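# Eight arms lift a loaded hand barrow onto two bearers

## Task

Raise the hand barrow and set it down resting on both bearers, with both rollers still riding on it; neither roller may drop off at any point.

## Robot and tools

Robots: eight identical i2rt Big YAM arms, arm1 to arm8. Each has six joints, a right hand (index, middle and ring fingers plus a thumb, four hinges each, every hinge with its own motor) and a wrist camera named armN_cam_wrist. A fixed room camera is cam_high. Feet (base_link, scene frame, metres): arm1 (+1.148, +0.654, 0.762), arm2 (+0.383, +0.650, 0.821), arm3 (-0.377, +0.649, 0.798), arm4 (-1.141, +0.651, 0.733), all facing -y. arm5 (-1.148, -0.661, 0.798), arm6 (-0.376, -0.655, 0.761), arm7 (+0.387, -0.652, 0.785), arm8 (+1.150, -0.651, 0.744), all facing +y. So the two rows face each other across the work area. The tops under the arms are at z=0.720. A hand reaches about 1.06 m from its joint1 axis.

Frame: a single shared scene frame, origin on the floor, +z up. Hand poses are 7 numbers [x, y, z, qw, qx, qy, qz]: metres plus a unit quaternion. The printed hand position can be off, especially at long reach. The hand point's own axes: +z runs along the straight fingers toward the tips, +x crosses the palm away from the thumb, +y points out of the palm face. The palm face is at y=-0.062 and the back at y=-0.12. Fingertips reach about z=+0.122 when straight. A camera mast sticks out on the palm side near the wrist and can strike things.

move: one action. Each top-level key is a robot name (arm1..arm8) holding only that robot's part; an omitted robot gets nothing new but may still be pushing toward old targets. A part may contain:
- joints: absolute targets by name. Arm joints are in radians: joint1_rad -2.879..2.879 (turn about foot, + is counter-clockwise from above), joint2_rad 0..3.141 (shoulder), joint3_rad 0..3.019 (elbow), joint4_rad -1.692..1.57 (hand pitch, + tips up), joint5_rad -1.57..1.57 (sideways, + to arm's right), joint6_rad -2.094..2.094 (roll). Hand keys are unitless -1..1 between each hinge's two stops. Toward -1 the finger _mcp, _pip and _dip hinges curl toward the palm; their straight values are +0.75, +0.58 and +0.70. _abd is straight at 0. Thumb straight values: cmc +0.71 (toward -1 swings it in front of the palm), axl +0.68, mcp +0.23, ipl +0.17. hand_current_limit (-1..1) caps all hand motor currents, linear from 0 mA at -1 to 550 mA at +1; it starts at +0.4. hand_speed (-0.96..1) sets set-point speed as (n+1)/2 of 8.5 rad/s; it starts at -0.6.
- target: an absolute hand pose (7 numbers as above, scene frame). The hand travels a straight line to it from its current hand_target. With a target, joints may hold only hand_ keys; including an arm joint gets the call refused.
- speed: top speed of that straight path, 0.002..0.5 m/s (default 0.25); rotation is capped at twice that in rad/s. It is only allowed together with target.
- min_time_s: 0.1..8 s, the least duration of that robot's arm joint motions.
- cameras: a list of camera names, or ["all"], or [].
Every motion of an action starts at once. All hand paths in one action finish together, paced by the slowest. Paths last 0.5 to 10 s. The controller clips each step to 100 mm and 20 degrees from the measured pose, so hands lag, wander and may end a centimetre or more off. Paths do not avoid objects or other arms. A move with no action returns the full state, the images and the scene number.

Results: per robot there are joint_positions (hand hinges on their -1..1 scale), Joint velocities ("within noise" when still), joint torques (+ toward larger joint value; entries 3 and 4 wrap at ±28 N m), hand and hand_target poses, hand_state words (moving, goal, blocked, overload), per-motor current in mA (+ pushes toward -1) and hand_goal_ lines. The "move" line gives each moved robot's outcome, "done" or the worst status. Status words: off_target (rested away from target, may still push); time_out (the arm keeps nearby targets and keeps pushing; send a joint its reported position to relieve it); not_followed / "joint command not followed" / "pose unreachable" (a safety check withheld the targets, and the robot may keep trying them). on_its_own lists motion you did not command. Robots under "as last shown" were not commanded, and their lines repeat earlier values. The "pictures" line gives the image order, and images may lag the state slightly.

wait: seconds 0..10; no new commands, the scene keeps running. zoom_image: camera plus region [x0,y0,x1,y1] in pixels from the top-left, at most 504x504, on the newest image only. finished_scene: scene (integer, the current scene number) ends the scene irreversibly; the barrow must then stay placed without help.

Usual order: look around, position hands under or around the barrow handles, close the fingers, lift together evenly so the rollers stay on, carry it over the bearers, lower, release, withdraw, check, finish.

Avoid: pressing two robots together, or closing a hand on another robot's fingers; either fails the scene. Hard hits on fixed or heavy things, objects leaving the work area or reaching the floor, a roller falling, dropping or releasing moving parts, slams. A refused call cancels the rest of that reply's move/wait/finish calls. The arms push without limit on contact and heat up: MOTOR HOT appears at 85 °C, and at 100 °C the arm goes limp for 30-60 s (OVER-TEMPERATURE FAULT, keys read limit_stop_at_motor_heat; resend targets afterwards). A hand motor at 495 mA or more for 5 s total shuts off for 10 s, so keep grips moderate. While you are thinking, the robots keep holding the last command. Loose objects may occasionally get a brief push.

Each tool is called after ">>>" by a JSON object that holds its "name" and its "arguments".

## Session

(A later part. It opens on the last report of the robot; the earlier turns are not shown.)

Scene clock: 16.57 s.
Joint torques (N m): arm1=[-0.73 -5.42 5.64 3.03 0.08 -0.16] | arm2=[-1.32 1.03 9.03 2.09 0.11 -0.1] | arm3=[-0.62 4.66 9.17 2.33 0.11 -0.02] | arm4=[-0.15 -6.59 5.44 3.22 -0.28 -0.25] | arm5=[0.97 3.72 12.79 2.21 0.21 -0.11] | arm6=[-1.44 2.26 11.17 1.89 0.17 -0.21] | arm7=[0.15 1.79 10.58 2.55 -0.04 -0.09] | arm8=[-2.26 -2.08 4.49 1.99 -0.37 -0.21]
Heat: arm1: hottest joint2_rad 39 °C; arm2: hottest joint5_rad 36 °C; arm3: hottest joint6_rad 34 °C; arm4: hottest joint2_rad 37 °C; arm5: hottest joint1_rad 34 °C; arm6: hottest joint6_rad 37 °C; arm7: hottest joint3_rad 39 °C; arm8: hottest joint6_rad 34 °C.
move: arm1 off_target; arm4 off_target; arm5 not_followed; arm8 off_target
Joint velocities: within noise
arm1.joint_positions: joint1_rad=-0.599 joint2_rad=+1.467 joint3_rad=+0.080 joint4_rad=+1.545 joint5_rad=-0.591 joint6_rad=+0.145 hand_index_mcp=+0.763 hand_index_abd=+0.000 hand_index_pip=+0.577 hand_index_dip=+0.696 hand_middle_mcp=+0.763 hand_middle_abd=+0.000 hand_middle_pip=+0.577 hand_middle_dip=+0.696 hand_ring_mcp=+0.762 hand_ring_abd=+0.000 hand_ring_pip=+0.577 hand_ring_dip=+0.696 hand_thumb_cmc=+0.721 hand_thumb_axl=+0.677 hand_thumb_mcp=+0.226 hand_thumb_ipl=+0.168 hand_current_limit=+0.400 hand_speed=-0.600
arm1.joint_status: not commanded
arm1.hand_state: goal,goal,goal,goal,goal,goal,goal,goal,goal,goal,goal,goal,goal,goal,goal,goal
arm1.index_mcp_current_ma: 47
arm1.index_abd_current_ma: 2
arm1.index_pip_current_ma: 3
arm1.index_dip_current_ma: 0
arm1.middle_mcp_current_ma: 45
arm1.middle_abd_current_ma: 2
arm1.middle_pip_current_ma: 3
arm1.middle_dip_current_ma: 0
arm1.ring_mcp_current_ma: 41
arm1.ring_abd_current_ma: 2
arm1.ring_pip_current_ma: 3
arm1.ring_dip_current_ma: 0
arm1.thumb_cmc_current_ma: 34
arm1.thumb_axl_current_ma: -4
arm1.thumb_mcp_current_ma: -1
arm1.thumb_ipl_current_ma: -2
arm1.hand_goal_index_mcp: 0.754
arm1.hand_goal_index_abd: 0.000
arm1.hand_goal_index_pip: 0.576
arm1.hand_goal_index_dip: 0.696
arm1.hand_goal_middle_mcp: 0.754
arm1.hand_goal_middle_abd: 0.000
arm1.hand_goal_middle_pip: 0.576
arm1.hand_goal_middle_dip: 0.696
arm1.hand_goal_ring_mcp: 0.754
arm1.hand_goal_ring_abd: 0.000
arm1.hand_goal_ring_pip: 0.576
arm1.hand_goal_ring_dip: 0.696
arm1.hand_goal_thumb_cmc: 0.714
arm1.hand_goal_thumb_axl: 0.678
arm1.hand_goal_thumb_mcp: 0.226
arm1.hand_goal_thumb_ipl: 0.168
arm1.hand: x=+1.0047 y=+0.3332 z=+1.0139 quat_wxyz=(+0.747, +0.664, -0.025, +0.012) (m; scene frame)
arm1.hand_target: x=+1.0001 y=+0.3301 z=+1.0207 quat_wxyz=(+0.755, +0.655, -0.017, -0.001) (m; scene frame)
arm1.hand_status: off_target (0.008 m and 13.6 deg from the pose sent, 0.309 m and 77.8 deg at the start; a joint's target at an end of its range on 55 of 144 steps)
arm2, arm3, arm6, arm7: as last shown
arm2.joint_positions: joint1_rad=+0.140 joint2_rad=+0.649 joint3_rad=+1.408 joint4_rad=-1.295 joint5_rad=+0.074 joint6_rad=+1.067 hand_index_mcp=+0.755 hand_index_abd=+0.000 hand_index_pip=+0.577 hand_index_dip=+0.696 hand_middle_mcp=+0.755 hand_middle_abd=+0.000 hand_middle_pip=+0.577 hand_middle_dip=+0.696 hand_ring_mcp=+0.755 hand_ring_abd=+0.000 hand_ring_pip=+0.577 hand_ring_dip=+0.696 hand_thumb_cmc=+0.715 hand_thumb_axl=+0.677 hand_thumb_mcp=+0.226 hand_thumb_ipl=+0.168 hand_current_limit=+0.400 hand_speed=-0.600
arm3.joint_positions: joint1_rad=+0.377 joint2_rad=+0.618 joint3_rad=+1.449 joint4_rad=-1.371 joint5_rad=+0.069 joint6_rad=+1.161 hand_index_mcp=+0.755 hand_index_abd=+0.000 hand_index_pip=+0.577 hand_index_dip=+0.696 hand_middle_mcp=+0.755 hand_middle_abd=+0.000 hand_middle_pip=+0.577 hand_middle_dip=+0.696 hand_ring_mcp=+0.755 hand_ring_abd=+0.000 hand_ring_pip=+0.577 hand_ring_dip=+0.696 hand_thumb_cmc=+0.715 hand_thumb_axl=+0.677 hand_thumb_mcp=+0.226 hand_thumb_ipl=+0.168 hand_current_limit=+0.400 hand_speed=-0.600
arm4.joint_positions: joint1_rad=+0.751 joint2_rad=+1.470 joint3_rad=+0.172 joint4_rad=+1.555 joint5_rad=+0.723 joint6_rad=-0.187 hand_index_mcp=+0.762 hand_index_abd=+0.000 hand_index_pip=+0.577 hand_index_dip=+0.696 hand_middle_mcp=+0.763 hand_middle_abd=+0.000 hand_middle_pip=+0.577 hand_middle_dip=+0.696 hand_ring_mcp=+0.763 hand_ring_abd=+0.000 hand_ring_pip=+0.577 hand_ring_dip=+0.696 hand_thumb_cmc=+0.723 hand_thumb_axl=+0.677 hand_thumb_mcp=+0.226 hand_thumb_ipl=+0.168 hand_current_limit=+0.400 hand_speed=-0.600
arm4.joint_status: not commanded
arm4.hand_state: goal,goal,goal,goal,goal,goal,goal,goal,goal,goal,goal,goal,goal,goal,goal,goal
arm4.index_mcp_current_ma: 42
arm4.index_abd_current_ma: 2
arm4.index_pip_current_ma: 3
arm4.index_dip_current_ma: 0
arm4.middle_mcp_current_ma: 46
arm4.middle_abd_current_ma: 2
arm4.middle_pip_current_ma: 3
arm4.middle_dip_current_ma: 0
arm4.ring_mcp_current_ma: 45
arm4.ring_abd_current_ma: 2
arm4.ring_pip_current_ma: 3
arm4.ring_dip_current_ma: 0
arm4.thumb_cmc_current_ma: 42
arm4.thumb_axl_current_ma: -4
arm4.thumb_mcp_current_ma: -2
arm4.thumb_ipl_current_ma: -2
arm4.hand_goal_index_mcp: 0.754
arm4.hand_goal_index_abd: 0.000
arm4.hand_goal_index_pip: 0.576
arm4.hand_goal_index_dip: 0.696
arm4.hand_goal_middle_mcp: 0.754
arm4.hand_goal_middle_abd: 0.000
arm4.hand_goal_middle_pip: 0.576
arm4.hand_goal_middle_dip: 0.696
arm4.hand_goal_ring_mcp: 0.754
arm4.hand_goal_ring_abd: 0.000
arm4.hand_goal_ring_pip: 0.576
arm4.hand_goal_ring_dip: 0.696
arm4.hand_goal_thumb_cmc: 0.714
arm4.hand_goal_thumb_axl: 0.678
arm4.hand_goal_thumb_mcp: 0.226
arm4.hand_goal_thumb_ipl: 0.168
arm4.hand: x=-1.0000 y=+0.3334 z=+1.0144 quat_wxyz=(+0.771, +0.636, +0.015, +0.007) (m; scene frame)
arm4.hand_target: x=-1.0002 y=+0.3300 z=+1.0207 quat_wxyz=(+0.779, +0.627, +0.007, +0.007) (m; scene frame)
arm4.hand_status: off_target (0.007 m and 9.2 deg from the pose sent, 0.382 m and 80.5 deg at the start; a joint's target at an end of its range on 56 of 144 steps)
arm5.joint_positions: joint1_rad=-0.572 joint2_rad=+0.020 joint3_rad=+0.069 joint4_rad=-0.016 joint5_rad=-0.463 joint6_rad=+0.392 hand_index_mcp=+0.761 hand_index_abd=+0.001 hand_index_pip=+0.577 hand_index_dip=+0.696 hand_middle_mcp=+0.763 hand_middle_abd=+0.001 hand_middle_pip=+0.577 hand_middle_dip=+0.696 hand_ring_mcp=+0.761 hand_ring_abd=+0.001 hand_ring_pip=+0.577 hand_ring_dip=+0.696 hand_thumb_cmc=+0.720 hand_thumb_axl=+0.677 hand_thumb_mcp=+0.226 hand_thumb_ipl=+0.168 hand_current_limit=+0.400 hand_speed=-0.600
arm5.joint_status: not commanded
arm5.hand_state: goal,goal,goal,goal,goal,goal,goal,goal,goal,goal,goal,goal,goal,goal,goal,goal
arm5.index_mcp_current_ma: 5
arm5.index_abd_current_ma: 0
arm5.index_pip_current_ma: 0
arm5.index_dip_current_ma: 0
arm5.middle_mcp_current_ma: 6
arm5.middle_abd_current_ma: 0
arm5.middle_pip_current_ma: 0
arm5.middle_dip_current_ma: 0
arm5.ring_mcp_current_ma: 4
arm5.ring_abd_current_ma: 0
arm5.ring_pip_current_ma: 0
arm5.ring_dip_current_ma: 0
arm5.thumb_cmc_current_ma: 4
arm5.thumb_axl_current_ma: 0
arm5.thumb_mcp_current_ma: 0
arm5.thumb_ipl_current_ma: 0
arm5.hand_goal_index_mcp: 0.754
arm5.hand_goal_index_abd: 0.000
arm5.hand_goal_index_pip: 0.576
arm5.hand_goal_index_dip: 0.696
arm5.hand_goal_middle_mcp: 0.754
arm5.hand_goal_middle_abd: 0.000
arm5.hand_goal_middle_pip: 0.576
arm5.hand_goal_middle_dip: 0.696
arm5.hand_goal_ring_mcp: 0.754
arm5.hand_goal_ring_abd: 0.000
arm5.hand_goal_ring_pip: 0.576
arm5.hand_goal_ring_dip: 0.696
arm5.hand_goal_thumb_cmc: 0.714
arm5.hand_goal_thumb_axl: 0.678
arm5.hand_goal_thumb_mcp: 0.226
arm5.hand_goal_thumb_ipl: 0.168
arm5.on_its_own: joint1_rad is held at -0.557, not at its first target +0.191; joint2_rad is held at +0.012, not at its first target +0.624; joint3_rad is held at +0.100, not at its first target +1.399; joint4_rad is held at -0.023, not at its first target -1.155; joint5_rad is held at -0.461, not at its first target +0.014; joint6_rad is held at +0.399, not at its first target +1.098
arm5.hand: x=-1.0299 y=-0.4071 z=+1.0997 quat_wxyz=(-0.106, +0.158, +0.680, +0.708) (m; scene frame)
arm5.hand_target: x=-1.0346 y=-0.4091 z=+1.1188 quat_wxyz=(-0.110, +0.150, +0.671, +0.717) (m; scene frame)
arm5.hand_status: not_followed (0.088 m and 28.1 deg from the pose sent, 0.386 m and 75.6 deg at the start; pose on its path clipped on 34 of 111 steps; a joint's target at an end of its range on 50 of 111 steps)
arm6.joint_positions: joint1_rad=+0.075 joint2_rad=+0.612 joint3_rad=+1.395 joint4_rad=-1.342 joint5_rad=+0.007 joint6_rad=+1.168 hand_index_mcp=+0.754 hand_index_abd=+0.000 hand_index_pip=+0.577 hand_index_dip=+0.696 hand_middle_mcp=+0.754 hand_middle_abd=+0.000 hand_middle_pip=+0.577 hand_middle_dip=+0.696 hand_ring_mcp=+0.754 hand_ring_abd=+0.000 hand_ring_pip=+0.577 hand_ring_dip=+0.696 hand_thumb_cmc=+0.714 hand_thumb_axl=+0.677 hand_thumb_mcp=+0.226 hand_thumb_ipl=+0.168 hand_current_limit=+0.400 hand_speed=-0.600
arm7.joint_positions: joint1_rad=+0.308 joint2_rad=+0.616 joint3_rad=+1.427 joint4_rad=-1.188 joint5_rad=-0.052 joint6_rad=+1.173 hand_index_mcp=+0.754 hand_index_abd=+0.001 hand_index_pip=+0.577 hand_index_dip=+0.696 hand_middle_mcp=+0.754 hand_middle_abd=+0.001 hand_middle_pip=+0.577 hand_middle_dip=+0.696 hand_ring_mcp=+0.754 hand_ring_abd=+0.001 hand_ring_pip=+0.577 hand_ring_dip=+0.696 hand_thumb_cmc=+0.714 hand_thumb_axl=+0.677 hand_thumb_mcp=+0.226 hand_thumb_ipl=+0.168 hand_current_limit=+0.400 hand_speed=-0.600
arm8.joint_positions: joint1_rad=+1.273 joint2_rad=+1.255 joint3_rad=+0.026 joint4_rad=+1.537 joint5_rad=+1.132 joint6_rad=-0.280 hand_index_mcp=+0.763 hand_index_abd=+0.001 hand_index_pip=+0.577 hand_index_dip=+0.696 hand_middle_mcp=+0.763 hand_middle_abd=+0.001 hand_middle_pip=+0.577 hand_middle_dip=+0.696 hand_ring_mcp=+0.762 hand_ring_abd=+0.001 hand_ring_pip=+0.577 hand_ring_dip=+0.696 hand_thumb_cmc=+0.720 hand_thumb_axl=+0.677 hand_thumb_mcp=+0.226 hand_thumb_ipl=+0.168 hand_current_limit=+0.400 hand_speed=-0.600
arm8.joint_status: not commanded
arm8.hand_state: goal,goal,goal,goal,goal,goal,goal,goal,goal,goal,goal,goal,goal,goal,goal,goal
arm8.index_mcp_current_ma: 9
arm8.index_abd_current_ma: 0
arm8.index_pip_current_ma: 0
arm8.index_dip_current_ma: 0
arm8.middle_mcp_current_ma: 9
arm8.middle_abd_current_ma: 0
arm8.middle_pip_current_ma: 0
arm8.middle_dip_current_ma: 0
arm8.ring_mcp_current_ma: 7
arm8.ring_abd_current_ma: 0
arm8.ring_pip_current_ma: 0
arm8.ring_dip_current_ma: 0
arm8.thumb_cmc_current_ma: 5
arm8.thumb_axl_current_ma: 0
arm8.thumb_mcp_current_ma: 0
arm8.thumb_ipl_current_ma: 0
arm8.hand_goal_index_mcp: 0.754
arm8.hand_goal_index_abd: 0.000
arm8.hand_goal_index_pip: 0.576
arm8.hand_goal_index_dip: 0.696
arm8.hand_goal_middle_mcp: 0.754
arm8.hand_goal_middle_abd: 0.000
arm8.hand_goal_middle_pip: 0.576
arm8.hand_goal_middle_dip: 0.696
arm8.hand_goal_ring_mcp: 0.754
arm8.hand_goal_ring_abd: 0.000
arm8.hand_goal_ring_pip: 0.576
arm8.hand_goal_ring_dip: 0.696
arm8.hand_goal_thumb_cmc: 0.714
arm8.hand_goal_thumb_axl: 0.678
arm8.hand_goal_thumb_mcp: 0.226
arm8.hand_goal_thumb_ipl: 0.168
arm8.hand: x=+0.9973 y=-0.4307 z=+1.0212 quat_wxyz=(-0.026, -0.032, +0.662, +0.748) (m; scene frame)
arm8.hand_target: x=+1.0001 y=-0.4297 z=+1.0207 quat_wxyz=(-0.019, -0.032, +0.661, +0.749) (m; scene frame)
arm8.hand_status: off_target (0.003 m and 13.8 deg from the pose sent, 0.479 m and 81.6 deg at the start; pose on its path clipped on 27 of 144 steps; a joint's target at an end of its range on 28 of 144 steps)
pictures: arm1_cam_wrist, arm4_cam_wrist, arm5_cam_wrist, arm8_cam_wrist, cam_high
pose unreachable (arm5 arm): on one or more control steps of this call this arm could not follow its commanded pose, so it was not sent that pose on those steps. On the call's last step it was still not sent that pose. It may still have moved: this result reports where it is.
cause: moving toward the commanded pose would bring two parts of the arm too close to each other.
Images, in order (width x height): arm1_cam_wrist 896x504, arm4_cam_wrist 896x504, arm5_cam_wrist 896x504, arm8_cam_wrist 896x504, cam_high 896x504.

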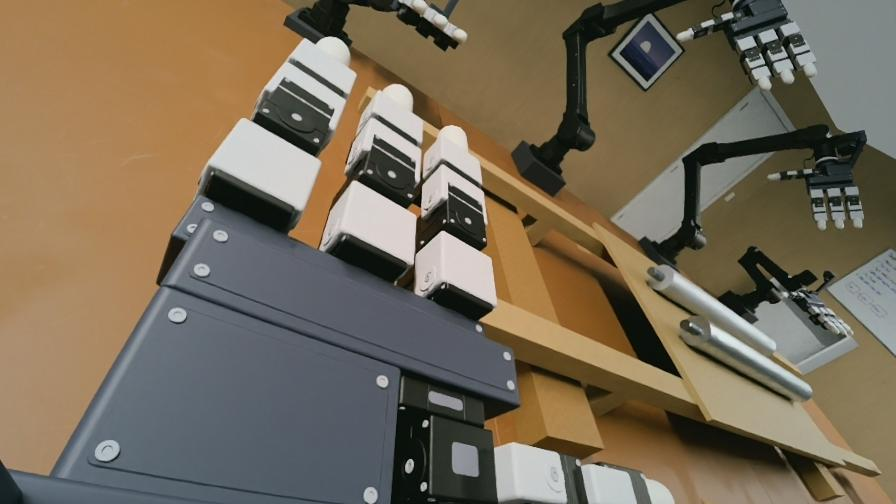

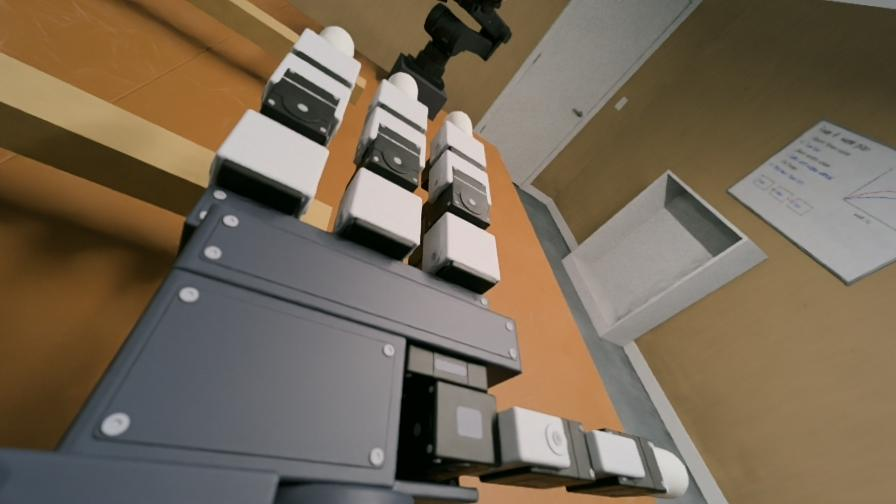

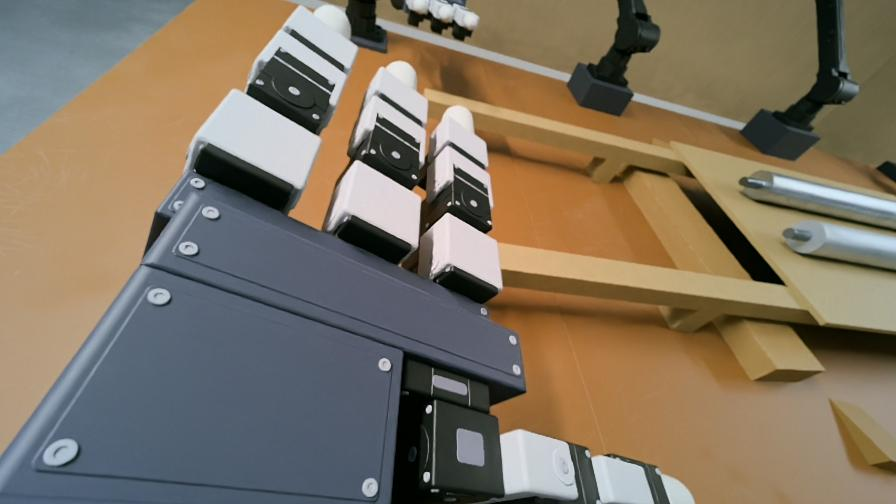

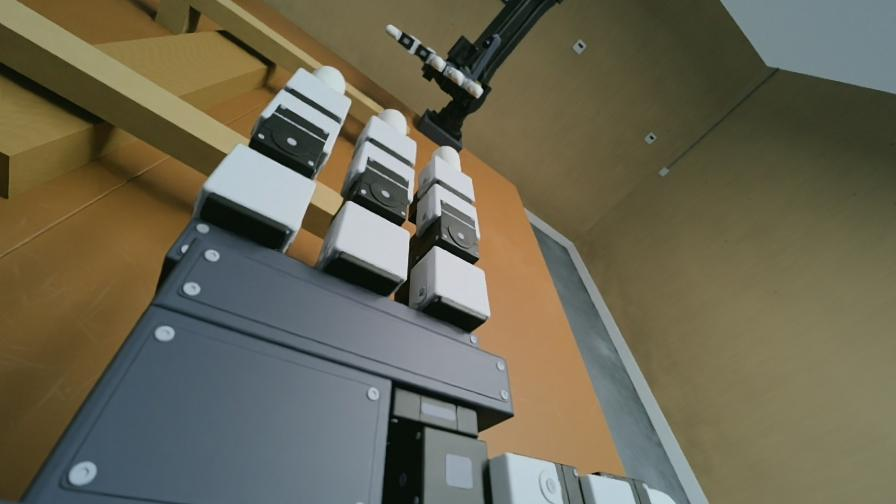

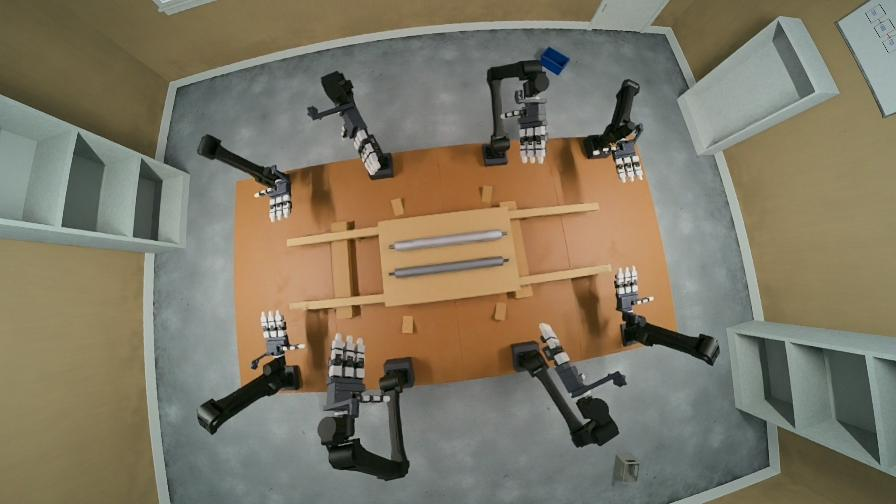

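>>> {"name": "zoom_image", "arguments": {"camera": "arm1_cam_wrist", "region": [480, 280, 720, 480]}}

>>> {"name": "zoom_image", "arguments": {"camera": "arm1_cam_wrist", "region": [440, 150, 680, 350]}}

>>> {"name": "zoom_image", "arguments": {"camera": "arm5_cam_wrist", "region": [640, 240, 896, 400]}}

>>> {"name": "zoom_image", "arguments": {"camera": "arm5_cam_wrist", "region": [400, 70, 720, 270]}}

Scaled by 2.100.

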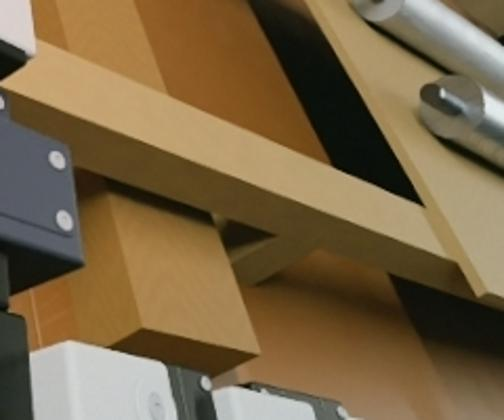

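Scaled by 2.100.

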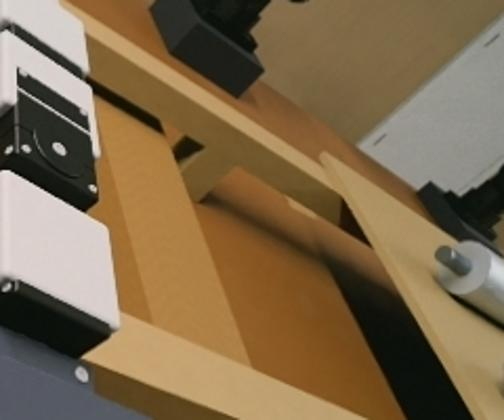

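Scaled by 1.969.

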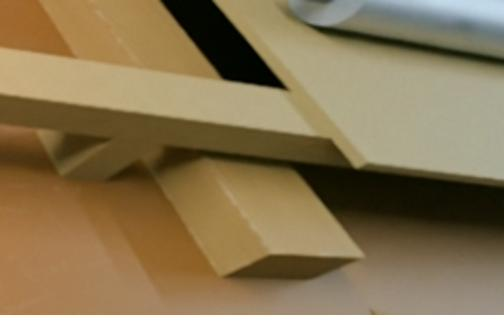

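Scaled by 1.575.

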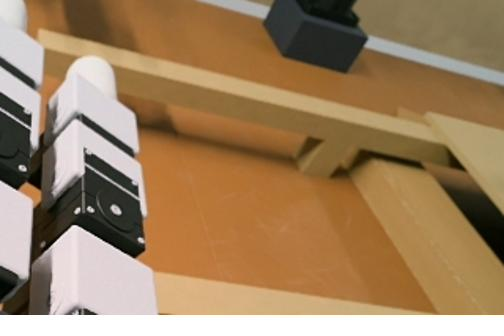

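>>> {"name": "zoom_image", "arguments": {"camera": "arm1_cam_wrist", "region": [250, 20, 510, 220]}}

>>> {"name": "zoom_image", "arguments": {"camera": "arm5_cam_wrist", "region": [250, 0, 510, 200]}}

>>> {"name": "zoom_image", "arguments": {"camera": "arm8_cam_wrist", "region": [250, 50, 510, 250]}}

>>> {"name": "zoom_image", "arguments": {"camera": "arm4_cam_wrist", "region": [250, 10, 510, 210]}}

>>> {"name": "zoom_image", "arguments": {"camera": "arm1_cam_wrist", "region": [480, 400, 700, 504]}}

Scaled by 1.938.

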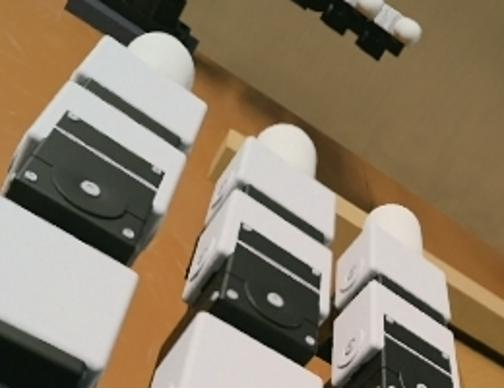

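Scaled by 1.938.

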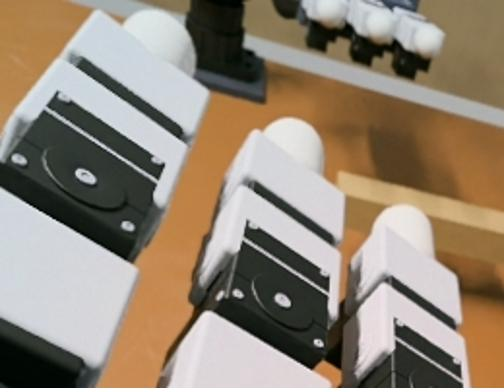

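Scaled by 1.938.

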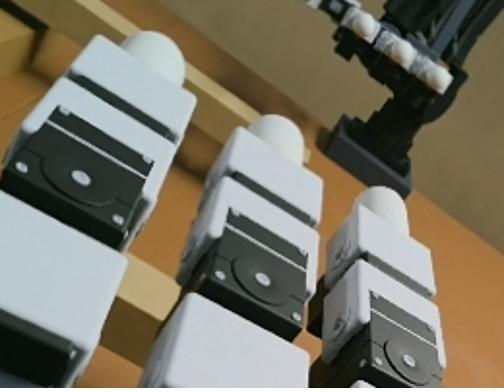

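Scaled by 1.938.

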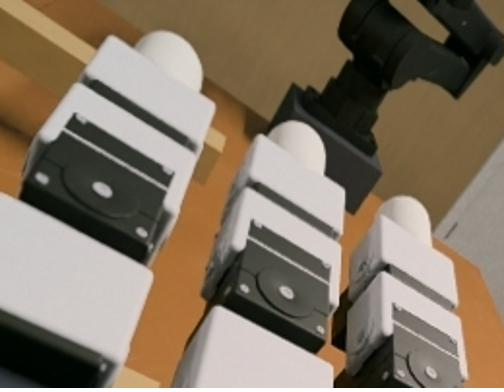

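Scaled by 2.291.

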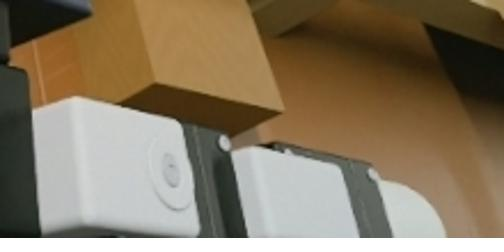

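>>> {"name": "zoom_image", "arguments": {"camera": "arm8_cam_wrist", "region": [0, 0, 240, 200]}}

>>> {"name": "zoom_image", "arguments": {"camera": "arm8_cam_wrist", "region": [180, 80, 420, 280]}}

>>> {"name": "zoom_image", "arguments": {"camera": "arm4_cam_wrist", "region": [0, 0, 240, 240]}}

>>> {"name": "zoom_image", "arguments": {"camera": "cam_high", "region": [270, 180, 400, 340]}}

>>> {"name": "zoom_image", "arguments": {"camera": "cam_high", "region": [370, 180, 500, 340]}}

>>> {"name": "zoom_image", "arguments": {"camera": "cam_high", "region": [480, 180, 640, 340]}}

Scaled by 2.100.

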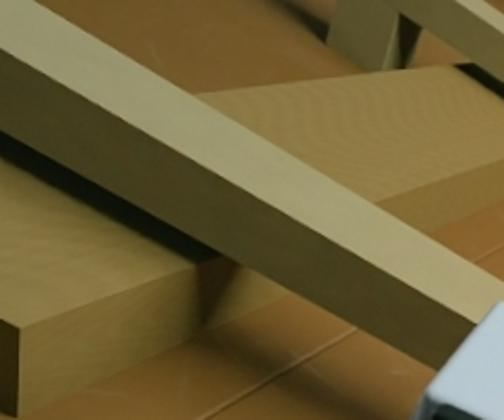

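Scaled by 2.100.

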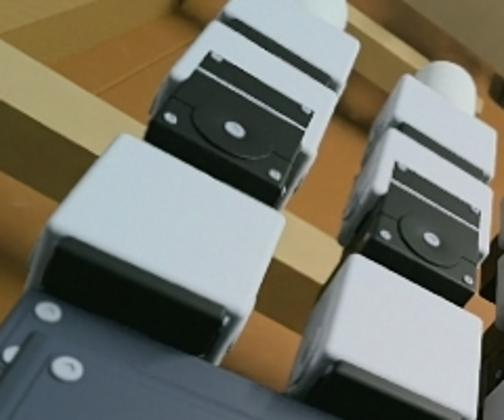

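Scaled by 2.100.

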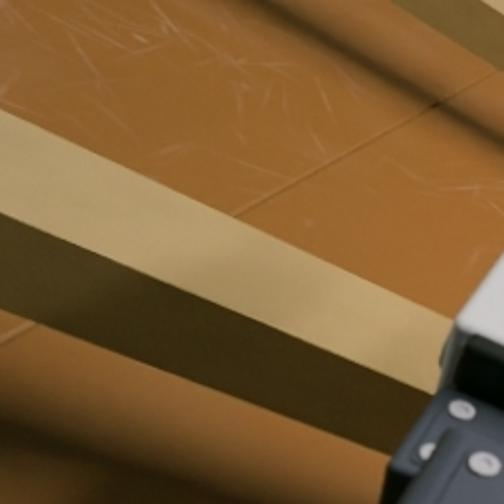

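Scaled by 3.150.

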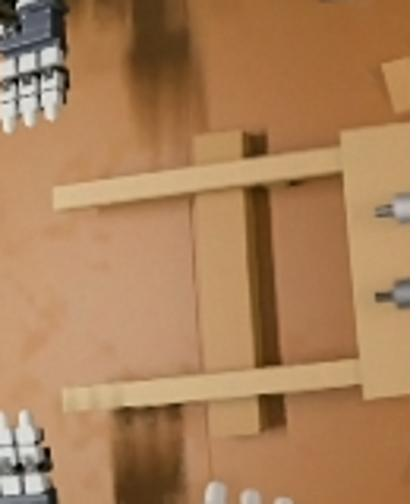

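Scaled by 3.150.

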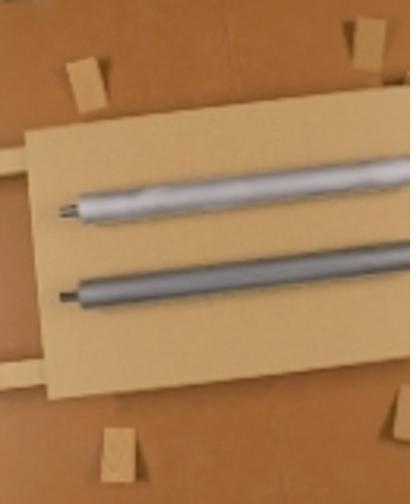

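Scaled by 3.150.

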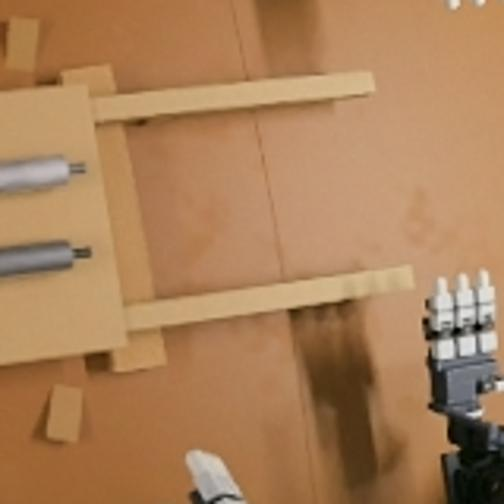

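>>> {"name": "zoom_image", "arguments": {"camera": "arm1_cam_wrist", "region": [490, 160, 610, 260]}}

>>> {"name": "zoom_image", "arguments": {"camera": "arm1_cam_wrist", "region": [490, 290, 610, 390]}}

>>> {"name": "zoom_image", "arguments": {"camera": "arm8_cam_wrist", "region": [120, 0, 300, 100]}}

Scaled by 4.200.

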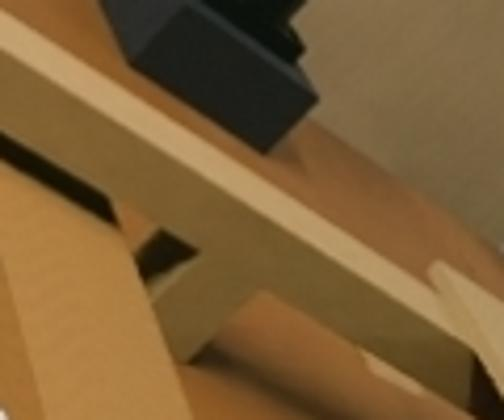

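Scaled by 4.200.

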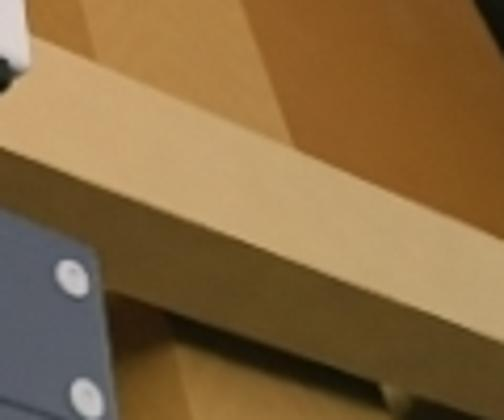

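Scaled by 2.800.

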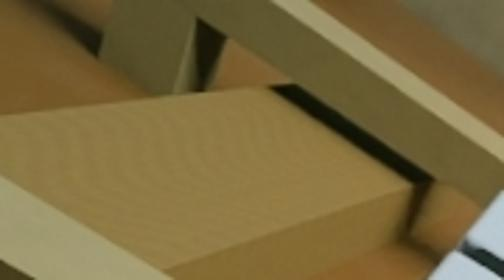

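>>> {"name": "move", "arguments": {"arm1": {"target": [1.22, 0.12, 0.97, 0.7071, 0.7071, 0, 0], "speed": 0.2}, "arm8": {"target": [1.22, -0.20, 0.97, 0, 0, 0.7071, 0.7071], "speed": 0.2}, "arm4": {"target": [-1.17, 0.12, 0.97, 0.7071, 0.7071, 0, 0], "speed": 0.2}, "arm5": {"target": [-1.17, -0.20, 0.97, 0, 0, 0.7071, 0.7071], "speed": 0.2}, "cameras": ["arm1_cam_wrist", "arm8_cam_wrist", "arm4_cam_wrist", "arm5_cam_wrist", "cam_high"]}}

Scene clock: 52.10 s.
Joint torques (N m): arm1=[0.15 -10.58 7.76 2.24 0.09 -0.15] | arm2=[-1.38 0.91 9.03 2.09 0.11 -0.1] | arm3=[-0.67 4.66 9.17 2.33 0.11 -0.04] | arm4=[-0.09 -10.7 7.9 2.06 -0.09 -0.07] | arm5=[0.26 -8.35 3.69 3.54 -0.02 -0.34] | arm6=[-1.49 2.2 11.15 1.89 0.17 -0.21] | arm7=[0.15 1.9 10.58 2.56 -0.04 -0.09] | arm8=[-0.5 -2.84 5.27 1.59 -0.13 -0.09]
Heat: arm1: hottest joint2_rad 39 °C; arm2: hottest joint5_rad 35 °C; arm3: hottest joint3_rad 34 °C; arm4: hottest joint2_rad 37 °C; arm5: hottest joint1_rad 34 °C; arm6: hottest joint3_rad 38 °C; arm7: hottest joint3_rad 43 °C; arm8: hottest joint2_rad 33 °C.
move: arm1 off_target; arm4 off_target; arm5 done; arm8 not_followed
Joint velocities: within noise
arm1.joint_positions: joint1_rad=+0.277 joint2_rad=+1.761 joint3_rad=+0.526 joint4_rad=+1.245 joint5_rad=+0.258 joint6_rad=+0.011 hand_index_mcp=+0.763 hand_index_abd=+0.000 hand_index_pip=+0.577 hand_index_dip=+0.696 hand_middle_mcp=+0.763 hand_middle_abd=+0.000 hand_middle_pip=+0.577 hand_middle_dip=+0.696 hand_ring_mcp=+0.762 hand_ring_abd=+0.000 hand_ring_pip=+0.577 hand_ring_dip=+0.696 hand_thumb_cmc=+0.721 hand_thumb_axl=+0.677 hand_thumb_mcp=+0.226 hand_thumb_ipl=+0.168 hand_current_limit=+0.400 hand_speed=-0.600
arm1.joint_status: not commanded
arm1.hand_state: goal,goal,goal,goal,goal,goal,goal,goal,goal,goal,goal,goal,goal,goal,goal,goal
arm1.index_mcp_current_ma: 47
arm1.index_abd_current_ma: 2
arm1.index_pip_current_ma: 3
arm1.index_dip_current_ma: 0
arm1.middle_mcp_current_ma: 45
arm1.middle_abd_current_ma: 2
arm1.middle_pip_current_ma: 3
arm1.middle_dip_current_ma: 0
arm1.ring_mcp_current_ma: 41
arm1.ring_abd_current_ma: 2
arm1.ring_pip_current_ma: 3
arm1.ring_dip_current_ma: 0
arm1.thumb_cmc_current_ma: 34
arm1.thumb_axl_current_ma: -4
arm1.thumb_mcp_current_ma: -1
arm1.thumb_ipl_current_ma: -2
arm1.hand_goal_index_mcp: 0.754
arm1.hand_goal_index_abd: 0.000
arm1.hand_goal_index_pip: 0.576
arm1.hand_goal_index_dip: 0.696
arm1.hand_goal_middle_mcp: 0.754
arm1.hand_goal_middle_abd: 0.000
arm1.hand_goal_middle_pip: 0.576
arm1.hand_goal_middle_dip: 0.696
arm1.hand_goal_ring_mcp: 0.754
arm1.hand_goal_ring_abd: 0.000
arm1.hand_goal_ring_pip: 0.576
arm1.hand_goal_ring_dip: 0.696
arm1.hand_goal_thumb_cmc: 0.714
arm1.hand_goal_thumb_axl: 0.678
arm1.hand_goal_thumb_mcp: 0.226
arm1.hand_goal_thumb_ipl: 0.168
arm1.hand: x=+1.2153 y=+0.1304 z=+0.9707 quat_wxyz=(+0.706, +0.708, -0.004, +0.003) (m; scene frame)
arm1.hand_target: x=+1.2200 y=+0.1204 z=+0.9702 quat_wxyz=(+0.707, +0.707, +0.000, +0.000) (m; scene frame)
arm1.hand_status: off_target (0.011 m and 0.6 deg from the pose sent, 0.306 m and 7.5 deg at the start)
arm2, arm3, arm6, arm7: as last shown
arm4.joint_positions: joint1_rad=-0.032 joint2_rad=+1.642 joint3_rad=+0.489 joint4_rad=+1.165 joint5_rad=-0.014 joint6_rad=-0.010 hand_index_mcp=+0.762 hand_index_abd=+0.000 hand_index_pip=+0.577 hand_index_dip=+0.696 hand_middle_mcp=+0.763 hand_middle_abd=+0.000 hand_middle_pip=+0.577 hand_middle_dip=+0.696 hand_ring_mcp=+0.763 hand_ring_abd=+0.000 hand_ring_pip=+0.577 hand_ring_dip=+0.696 hand_thumb_cmc=+0.723 hand_thumb_axl=+0.677 hand_thumb_mcp=+0.226 hand_thumb_ipl=+0.168 hand_current_limit=+0.400 hand_speed=-0.600
arm4.joint_status: not commanded
arm4.hand_state: goal,goal,goal,goal,goal,goal,goal,goal,goal,goal,goal,goal,goal,goal,goal,goal
arm4.index_mcp_current_ma: 42
arm4.index_abd_current_ma: 2
arm4.index_pip_current_ma: 3
arm4.index_dip_current_ma: 0
arm4.middle_mcp_current_ma: 46
arm4.middle_abd_current_ma: 2
arm4.middle_pip_current_ma: 3
arm4.middle_dip_current_ma: 0
arm4.ring_mcp_current_ma: 45
arm4.ring_abd_current_ma: 2
arm4.ring_pip_current_ma: 3
arm4.ring_dip_current_ma: 0
arm4.thumb_cmc_current_ma: 42
arm4.thumb_axl_current_ma: -4
arm4.thumb_mcp_current_ma: -2
arm4.thumb_ipl_current_ma: -2
arm4.hand_goal_index_mcp: 0.754
arm4.hand_goal_index_abd: 0.000
arm4.hand_goal_index_pip: 0.576
arm4.hand_goal_index_dip: 0.696
arm4.hand_goal_middle_mcp: 0.754
arm4.hand_goal_middle_abd: 0.000
arm4.hand_goal_middle_pip: 0.576
arm4.hand_goal_middle_dip: 0.696
arm4.hand_goal_ring_mcp: 0.754
arm4.hand_goal_ring_abd: 0.000
arm4.hand_goal_ring_pip: 0.576
arm4.hand_goal_ring_dip: 0.696
arm4.hand_goal_thumb_cmc: 0.714
arm4.hand_goal_thumb_axl: 0.678
arm4.hand_goal_thumb_mcp: 0.226
arm4.hand_goal_thumb_ipl: 0.168
arm4.hand: x=-1.1662 y=+0.1321 z=+0.9745 quat_wxyz=(+0.711, +0.703, +0.005, -0.002) (m; scene frame)
arm4.hand_target: x=-1.1701 y=+0.1205 z=+0.9700 quat_wxyz=(+0.707, +0.707, +0.000, +0.000) (m; scene frame)
arm4.hand_status: off_target (0.013 m and 0.8 deg from the pose sent, 0.276 m and 11.1 deg at the start)
arm5.joint_positions: joint1_rad=+0.122 joint2_rad=+1.870 joint3_rad=+0.329 joint4_rad=+1.520 joint5_rad=+0.159 joint6_rad=+0.016 hand_index_mcp=+0.761 hand_index_abd=+0.001 hand_index_pip=+0.577 hand_index_dip=+0.696 hand_middle_mcp=+0.763 hand_middle_abd=+0.001 hand_middle_pip=+0.577 hand_middle_dip=+0.696 hand_ring_mcp=+0.761 hand_ring_abd=+0.001 hand_ring_pip=+0.577 hand_ring_dip=+0.696 hand_thumb_cmc=+0.720 hand_thumb_axl=+0.677 hand_thumb_mcp=+0.226 hand_thumb_ipl=+0.168 hand_current_limit=+0.400 hand_speed=-0.600
arm5.joint_status: not commanded
arm5.hand_state: goal,goal,goal,goal,goal,goal,goal,goal,goal,goal,goal,goal,goal,goal,goal,goal
arm5.index_mcp_current_ma: 5
arm5.index_abd_current_ma: 0
arm5.index_pip_current_ma: 0
arm5.index_dip_current_ma: 0
arm5.middle_mcp_current_ma: 6
arm5.middle_abd_current_ma: 0
arm5.middle_pip_current_ma: 0
arm5.middle_dip_current_ma: 0
arm5.ring_mcp_current_ma: 4
arm5.ring_abd_current_ma: 0
arm5.ring_pip_current_ma: 0
arm5.ring_dip_current_ma: 0
arm5.thumb_cmc_current_ma: 4
arm5.thumb_axl_current_ma: 0
arm5.thumb_mcp_current_ma: 0
arm5.thumb_ipl_current_ma: 0
arm5.hand_goal_index_mcp: 0.754
arm5.hand_goal_index_abd: 0.000
arm5.hand_goal_index_pip: 0.576
arm5.hand_goal_index_dip: 0.696
arm5.hand_goal_middle_mcp: 0.754
arm5.hand_goal_middle_abd: 0.000
arm5.hand_goal_middle_pip: 0.576
arm5.hand_goal_middle_dip: 0.696
arm5.hand_goal_ring_mcp: 0.754
arm5.hand_goal_ring_abd: 0.000
arm5.hand_goal_ring_pip: 0.576
arm5.hand_goal_ring_dip: 0.696
arm5.hand_goal_thumb_cmc: 0.714
arm5.hand_goal_thumb_axl: 0.678
arm5.hand_goal_thumb_mcp: 0.226
arm5.hand_goal_thumb_ipl: 0.168
arm5.hand: x=-1.1651 y=-0.2039 z=+0.9659 quat_wxyz=(-0.002, +0.008, +0.716, +0.698) (m; scene frame)
arm5.hand_target: x=-1.1699 y=-0.2002 z=+0.9699 quat_wxyz=(+0.000, +0.000, +0.707, +0.707) (m; scene frame)
arm5.hand_status: done (0.008 m and 1.7 deg from the pose sent, 0.282 m and 22.1 deg at the start)
arm8.joint_positions: joint1_rad=+1.240 joint2_rad=+1.254 joint3_rad=+0.018 joint4_rad=+1.530 joint5_rad=+1.096 joint6_rad=-0.275 hand_index_mcp=+0.763 hand_index_abd=+0.001 hand_index_pip=+0.577 hand_index_dip=+0.696 hand_middle_mcp=+0.763 hand_middle_abd=+0.001 hand_middle_pip=+0.577 hand_middle_dip=+0.696 hand_ring_mcp=+0.762 hand_ring_abd=+0.001 hand_ring_pip=+0.577 hand_ring_dip=+0.696 hand_thumb_cmc=+0.720 hand_thumb_axl=+0.677 hand_thumb_mcp=+0.226 hand_thumb_ipl=+0.168 hand_current_limit=+0.400 hand_speed=-0.600
arm8.joint_status: not commanded
arm8.hand_state: goal,goal,goal,goal,goal,goal,goal,goal,goal,goal,goal,goal,goal,goal,goal,goal
arm8.index_mcp_current_ma: 9
arm8.index_abd_current_ma: 0
arm8.index_pip_current_ma: 0
arm8.index_dip_current_ma: 0
arm8.middle_mcp_current_ma: 9
arm8.middle_abd_current_ma: 0
arm8.middle_pip_current_ma: 0
arm8.middle_dip_current_ma: 0
arm8.ring_mcp_current_ma: 7
arm8.ring_abd_current_ma: 0
arm8.ring_pip_current_ma: 0
arm8.ring_dip_current_ma: 0
arm8.thumb_cmc_current_ma: 5
arm8.thumb_axl_current_ma: 0
arm8.thumb_mcp_current_ma: 0
arm8.thumb_ipl_current_ma: 0
arm8.hand_goal_index_mcp: 0.754
arm8.hand_goal_index_abd: 0.000
arm8.hand_goal_index_pip: 0.576
arm8.hand_goal_index_dip: 0.696
arm8.hand_goal_middle_mcp: 0.754
arm8.hand_goal_middle_abd: 0.000
arm8.hand_goal_middle_pip: 0.576
arm8.hand_goal_middle_dip: 0.696
arm8.hand_goal_ring_mcp: 0.754
arm8.hand_goal_ring_abd: 0.000
arm8.hand_goal_ring_pip: 0.576
arm8.hand_goal_ring_dip: 0.696
arm8.hand_goal_thumb_cmc: 0.714
arm8.hand_goal_thumb_axl: 0.678
arm8.hand_goal_thumb_mcp: 0.226
arm8.hand_goal_thumb_ipl: 0.168
arm8.on_its_own: joint5_rad is held at +1.098, not at its first target +1.130
arm8.hand: x=+1.0000 y=-0.4270 z=+1.0199 quat_wxyz=(-0.023, -0.038, +0.661, +0.749) (m; scene frame)
arm8.hand_target: x=+0.9971 y=-0.4286 z=+1.0216 quat_wxyz=(-0.028, -0.038, +0.659, +0.750) (m; scene frame)
arm8.hand_status: not_followed (0.320 m and 8.8 deg from the pose sent, 0.325 m and 8.4 deg at the start; pose on its path clipped on 35 of 51 steps; a joint's target at an end of its range on 45 of 51 steps)
pictures: arm1_cam_wrist, arm4_cam_wrist, arm5_cam_wrist, arm8_cam_wrist, cam_high
pose unreachable (arm8 arm): on one or more control steps of this call this arm could not follow its commanded pose, so it was not sent that pose on those steps. On the call's last step it was still not sent that pose. It may still have moved: this result reports where it is.
cause: moving toward the commanded pose would bring two parts of the arm too close to each other.
Images, in order (width x height): arm1_cam_wrist 896x504, arm4_cam_wrist 896x504, arm5_cam_wrist 896x504, arm8_cam_wrist 896x504, cam_high 896x504.

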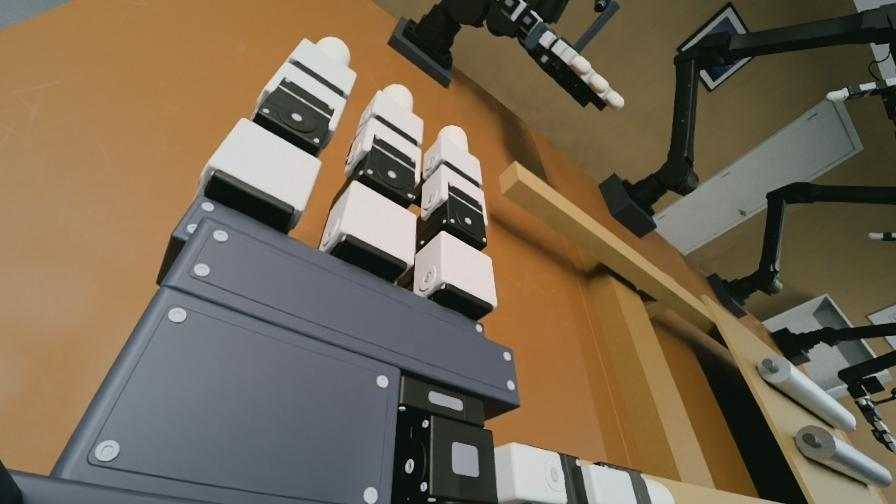

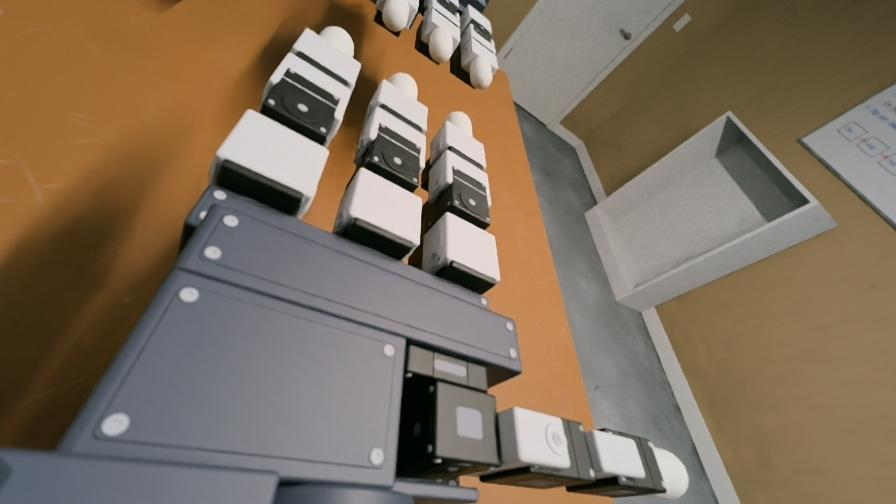

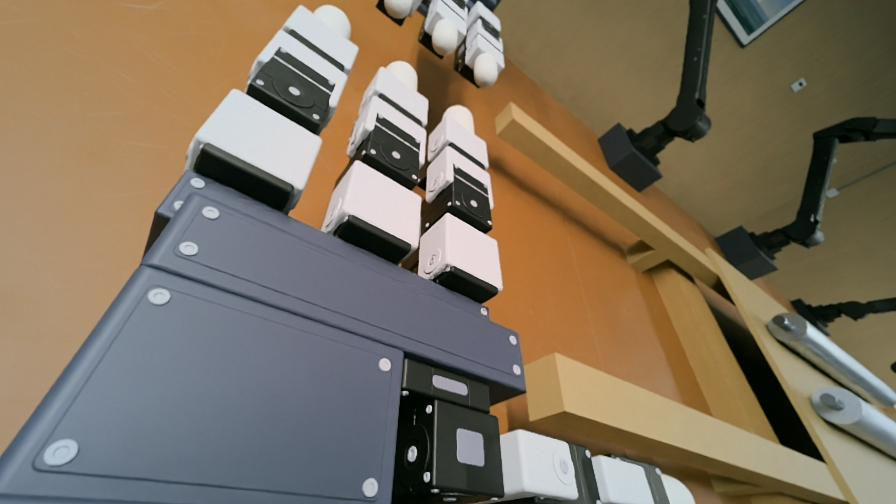

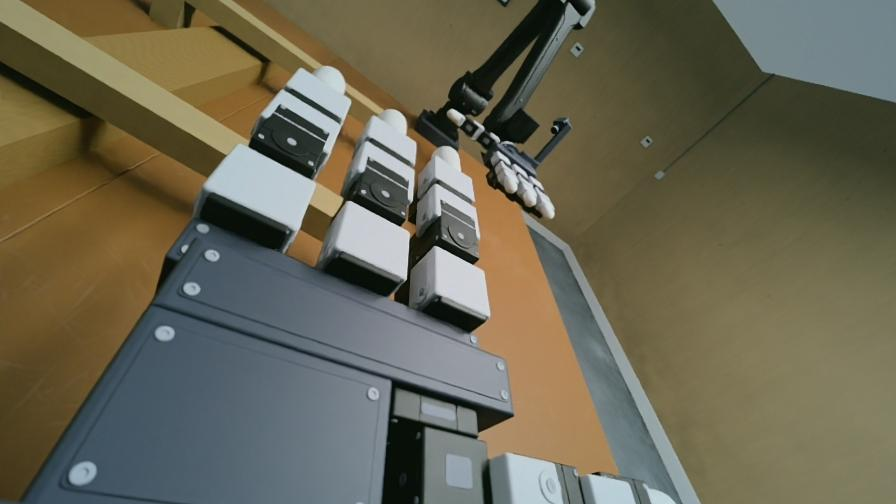

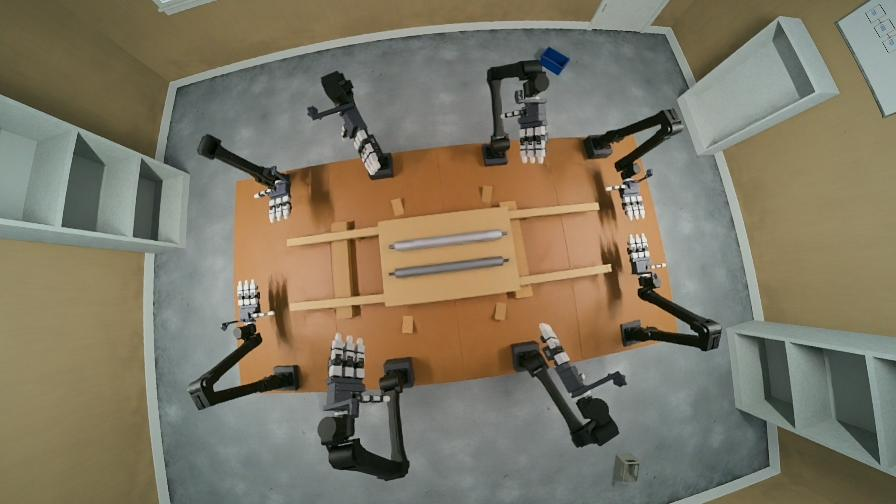

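>>> {"name": "zoom_image", "arguments": {"camera": "arm5_cam_wrist", "region": [500, 330, 620, 430]}}

>>> {"name": "zoom_image", "arguments": {"camera": "arm5_cam_wrist", "region": [470, 80, 710, 280]}}

>>> {"name": "zoom_image", "arguments": {"camera": "arm1_cam_wrist", "region": [480, 140, 720, 340]}}

>>> {"name": "move", "arguments": {"arm8": {"joints": {"joint1_rad": -0.15, "joint2_rad": 1.8, "joint3_rad": 0.45, "joint4_rad": 1.3, "joint5_rad": -0.15, "joint6_rad": 0.0}, "min_time_s": 3}, "cameras": ["arm8_cam_wrist"]}}

Scaled by 4.200.

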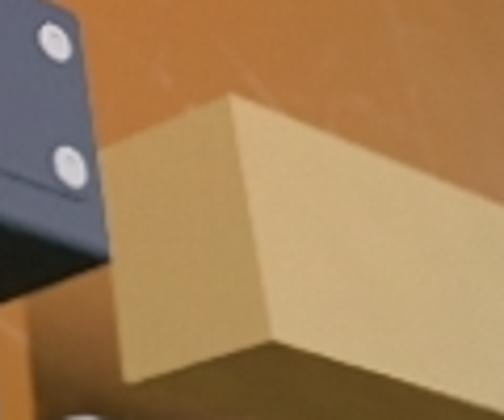

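Scaled by 2.100.

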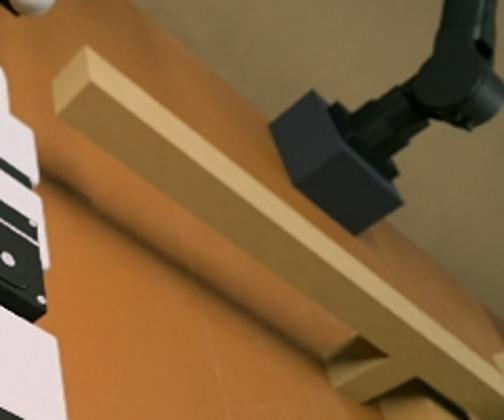

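Scaled by 2.100.

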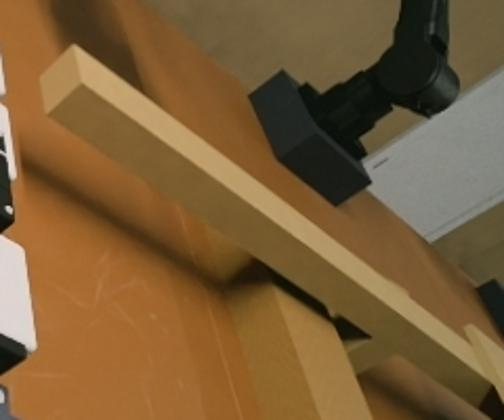

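Scene clock: 57.33 s.
Joint torques (N m): arm1=[0.15 -10.46 7.76 2.3 0.09 -0.15] | arm2=[-1.38 0.97 9.05 2.04 0.11 -0.11] | arm3=[-0.73 4.37 9.09 2.36 0.15 -0.01] | arm4=[-0.03 -10.93 7.9 2.06 -0.1 -0.07] | arm5=[0.26 -8.29 3.69 3.56 -0.02 -0.35] | arm6=[-1.44 2.26 11.17 1.91 0.17 -0.21] | arm7=[0.15 1.85 10.56 2.55 -0.04 -0.09] | arm8=[-2.32 -8.35 6.82 1.68 -0.01 0.08]
Heat: arm1: hottest joint2_rad 39 °C; arm2: hottest joint5_rad 35 °C; arm3: hottest joint3_rad 34 °C; arm4: hottest joint2_rad 37 °C; arm5: hottest joint1_rad 34 °C; arm6: hottest joint3_rad 38 °C; arm7: hottest joint3_rad 44 °C; arm8: hottest joint2_rad 33 °C.
move: arm8 done
Joint velocities: within noise
arm1, arm2, arm3, arm4, arm5, arm6, arm7: as last shown
arm5.joint_positions: joint1_rad=+0.122 joint2_rad=+1.870 joint3_rad=+0.329 joint4_rad=+1.521 joint5_rad=+0.159 joint6_rad=+0.016 hand_index_mcp=+0.761 hand_index_abd=+0.001 hand_index_pip=+0.577 hand_index_dip=+0.696 hand_middle_mcp=+0.763 hand_middle_abd=+0.001 hand_middle_pip=+0.577 hand_middle_dip=+0.696 hand_ring_mcp=+0.761 hand_ring_abd=+0.001 hand_ring_pip=+0.577 hand_ring_dip=+0.696 hand_thumb_cmc=+0.720 hand_thumb_axl=+0.677 hand_thumb_mcp=+0.226 hand_thumb_ipl=+0.168 hand_current_limit=+0.400 hand_speed=-0.600
arm5.hand: x=-1.1651 y=-0.2040 z=+0.9660 quat_wxyz=(-0.002, +0.008, +0.716, +0.698) (m; scene frame)
arm5.hand_target: x=-1.1699 y=-0.2002 z=+0.9700 quat_wxyz=(+0.000, +0.000, +0.707, +0.707) (m; scene frame)
arm8.joint_positions: joint1_rad=-0.144 joint2_rad=+1.783 joint3_rad=+0.425 joint4_rad=+1.312 joint5_rad=-0.148 joint6_rad=-0.012 hand_index_mcp=+0.763 hand_index_abd=+0.001 hand_index_pip=+0.577 hand_index_dip=+0.696 hand_middle_mcp=+0.763 hand_middle_abd=+0.001 hand_middle_pip=+0.577 hand_middle_dip=+0.696 hand_ring_mcp=+0.762 hand_ring_abd=+0.001 hand_ring_pip=+0.577 hand_ring_dip=+0.696 hand_thumb_cmc=+0.721 hand_thumb_axl=+0.677 hand_thumb_mcp=+0.226 hand_thumb_ipl=+0.168 hand_current_limit=+0.400 hand_speed=-0.600
arm8.joint_status: all done
arm8.hand_state: goal,goal,goal,goal,goal,goal,goal,goal,goal,goal,goal,goal,goal,goal,goal,goal
arm8.index_mcp_current_ma: 9
arm8.index_abd_current_ma: 0
arm8.index_pip_current_ma: 0
arm8.index_dip_current_ma: 0
arm8.middle_mcp_current_ma: 9
arm8.middle_abd_current_ma: 0
arm8.middle_pip_current_ma: 0
arm8.middle_dip_current_ma: 0
arm8.ring_mcp_current_ma: 7
arm8.ring_abd_current_ma: 0
arm8.ring_pip_current_ma: 0
arm8.ring_dip_current_ma: 0
arm8.thumb_cmc_current_ma: 5
arm8.thumb_axl_current_ma: 0
arm8.thumb_mcp_current_ma: 0
arm8.thumb_ipl_current_ma: 0
arm8.hand_goal_index_mcp: 0.754
arm8.hand_goal_index_abd: 0.000
arm8.hand_goal_index_pip: 0.576
arm8.hand_goal_index_dip: 0.696
arm8.hand_goal_middle_mcp: 0.754
arm8.hand_goal_middle_abd: 0.000
arm8.hand_goal_middle_pip: 0.576
arm8.hand_goal_middle_dip: 0.696
arm8.hand_goal_ring_mcp: 0.754
arm8.hand_goal_ring_abd: 0.000
arm8.hand_goal_ring_pip: 0.576
arm8.hand_goal_ring_dip: 0.696
arm8.hand_goal_thumb_cmc: 0.714
arm8.hand_goal_thumb_axl: 0.678
arm8.hand_goal_thumb_mcp: 0.226
arm8.hand_goal_thumb_ipl: 0.168
arm8.hand: x=+1.2354 y=-0.1566 z=+0.9288 quat_wxyz=(+0.020, +0.006, +0.725, +0.688) (m; scene frame)
arm8.hand_target: x=+1.2409 y=-0.1480 z=+0.9254 quat_wxyz=(+0.017, +0.012, +0.726, +0.687) (m; scene frame)
arm8.hand_status: not commanded
pictures: arm8_cam_wrist
Images, in order (width x height): arm8_cam_wrist 896x504.

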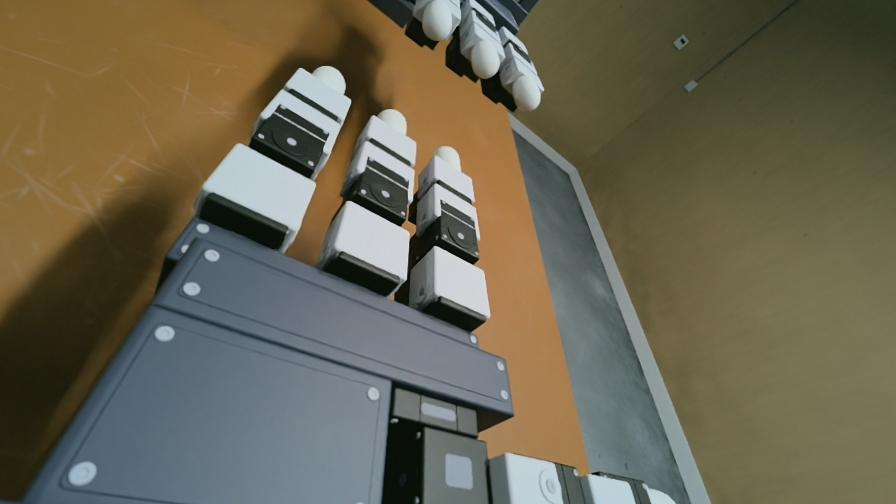

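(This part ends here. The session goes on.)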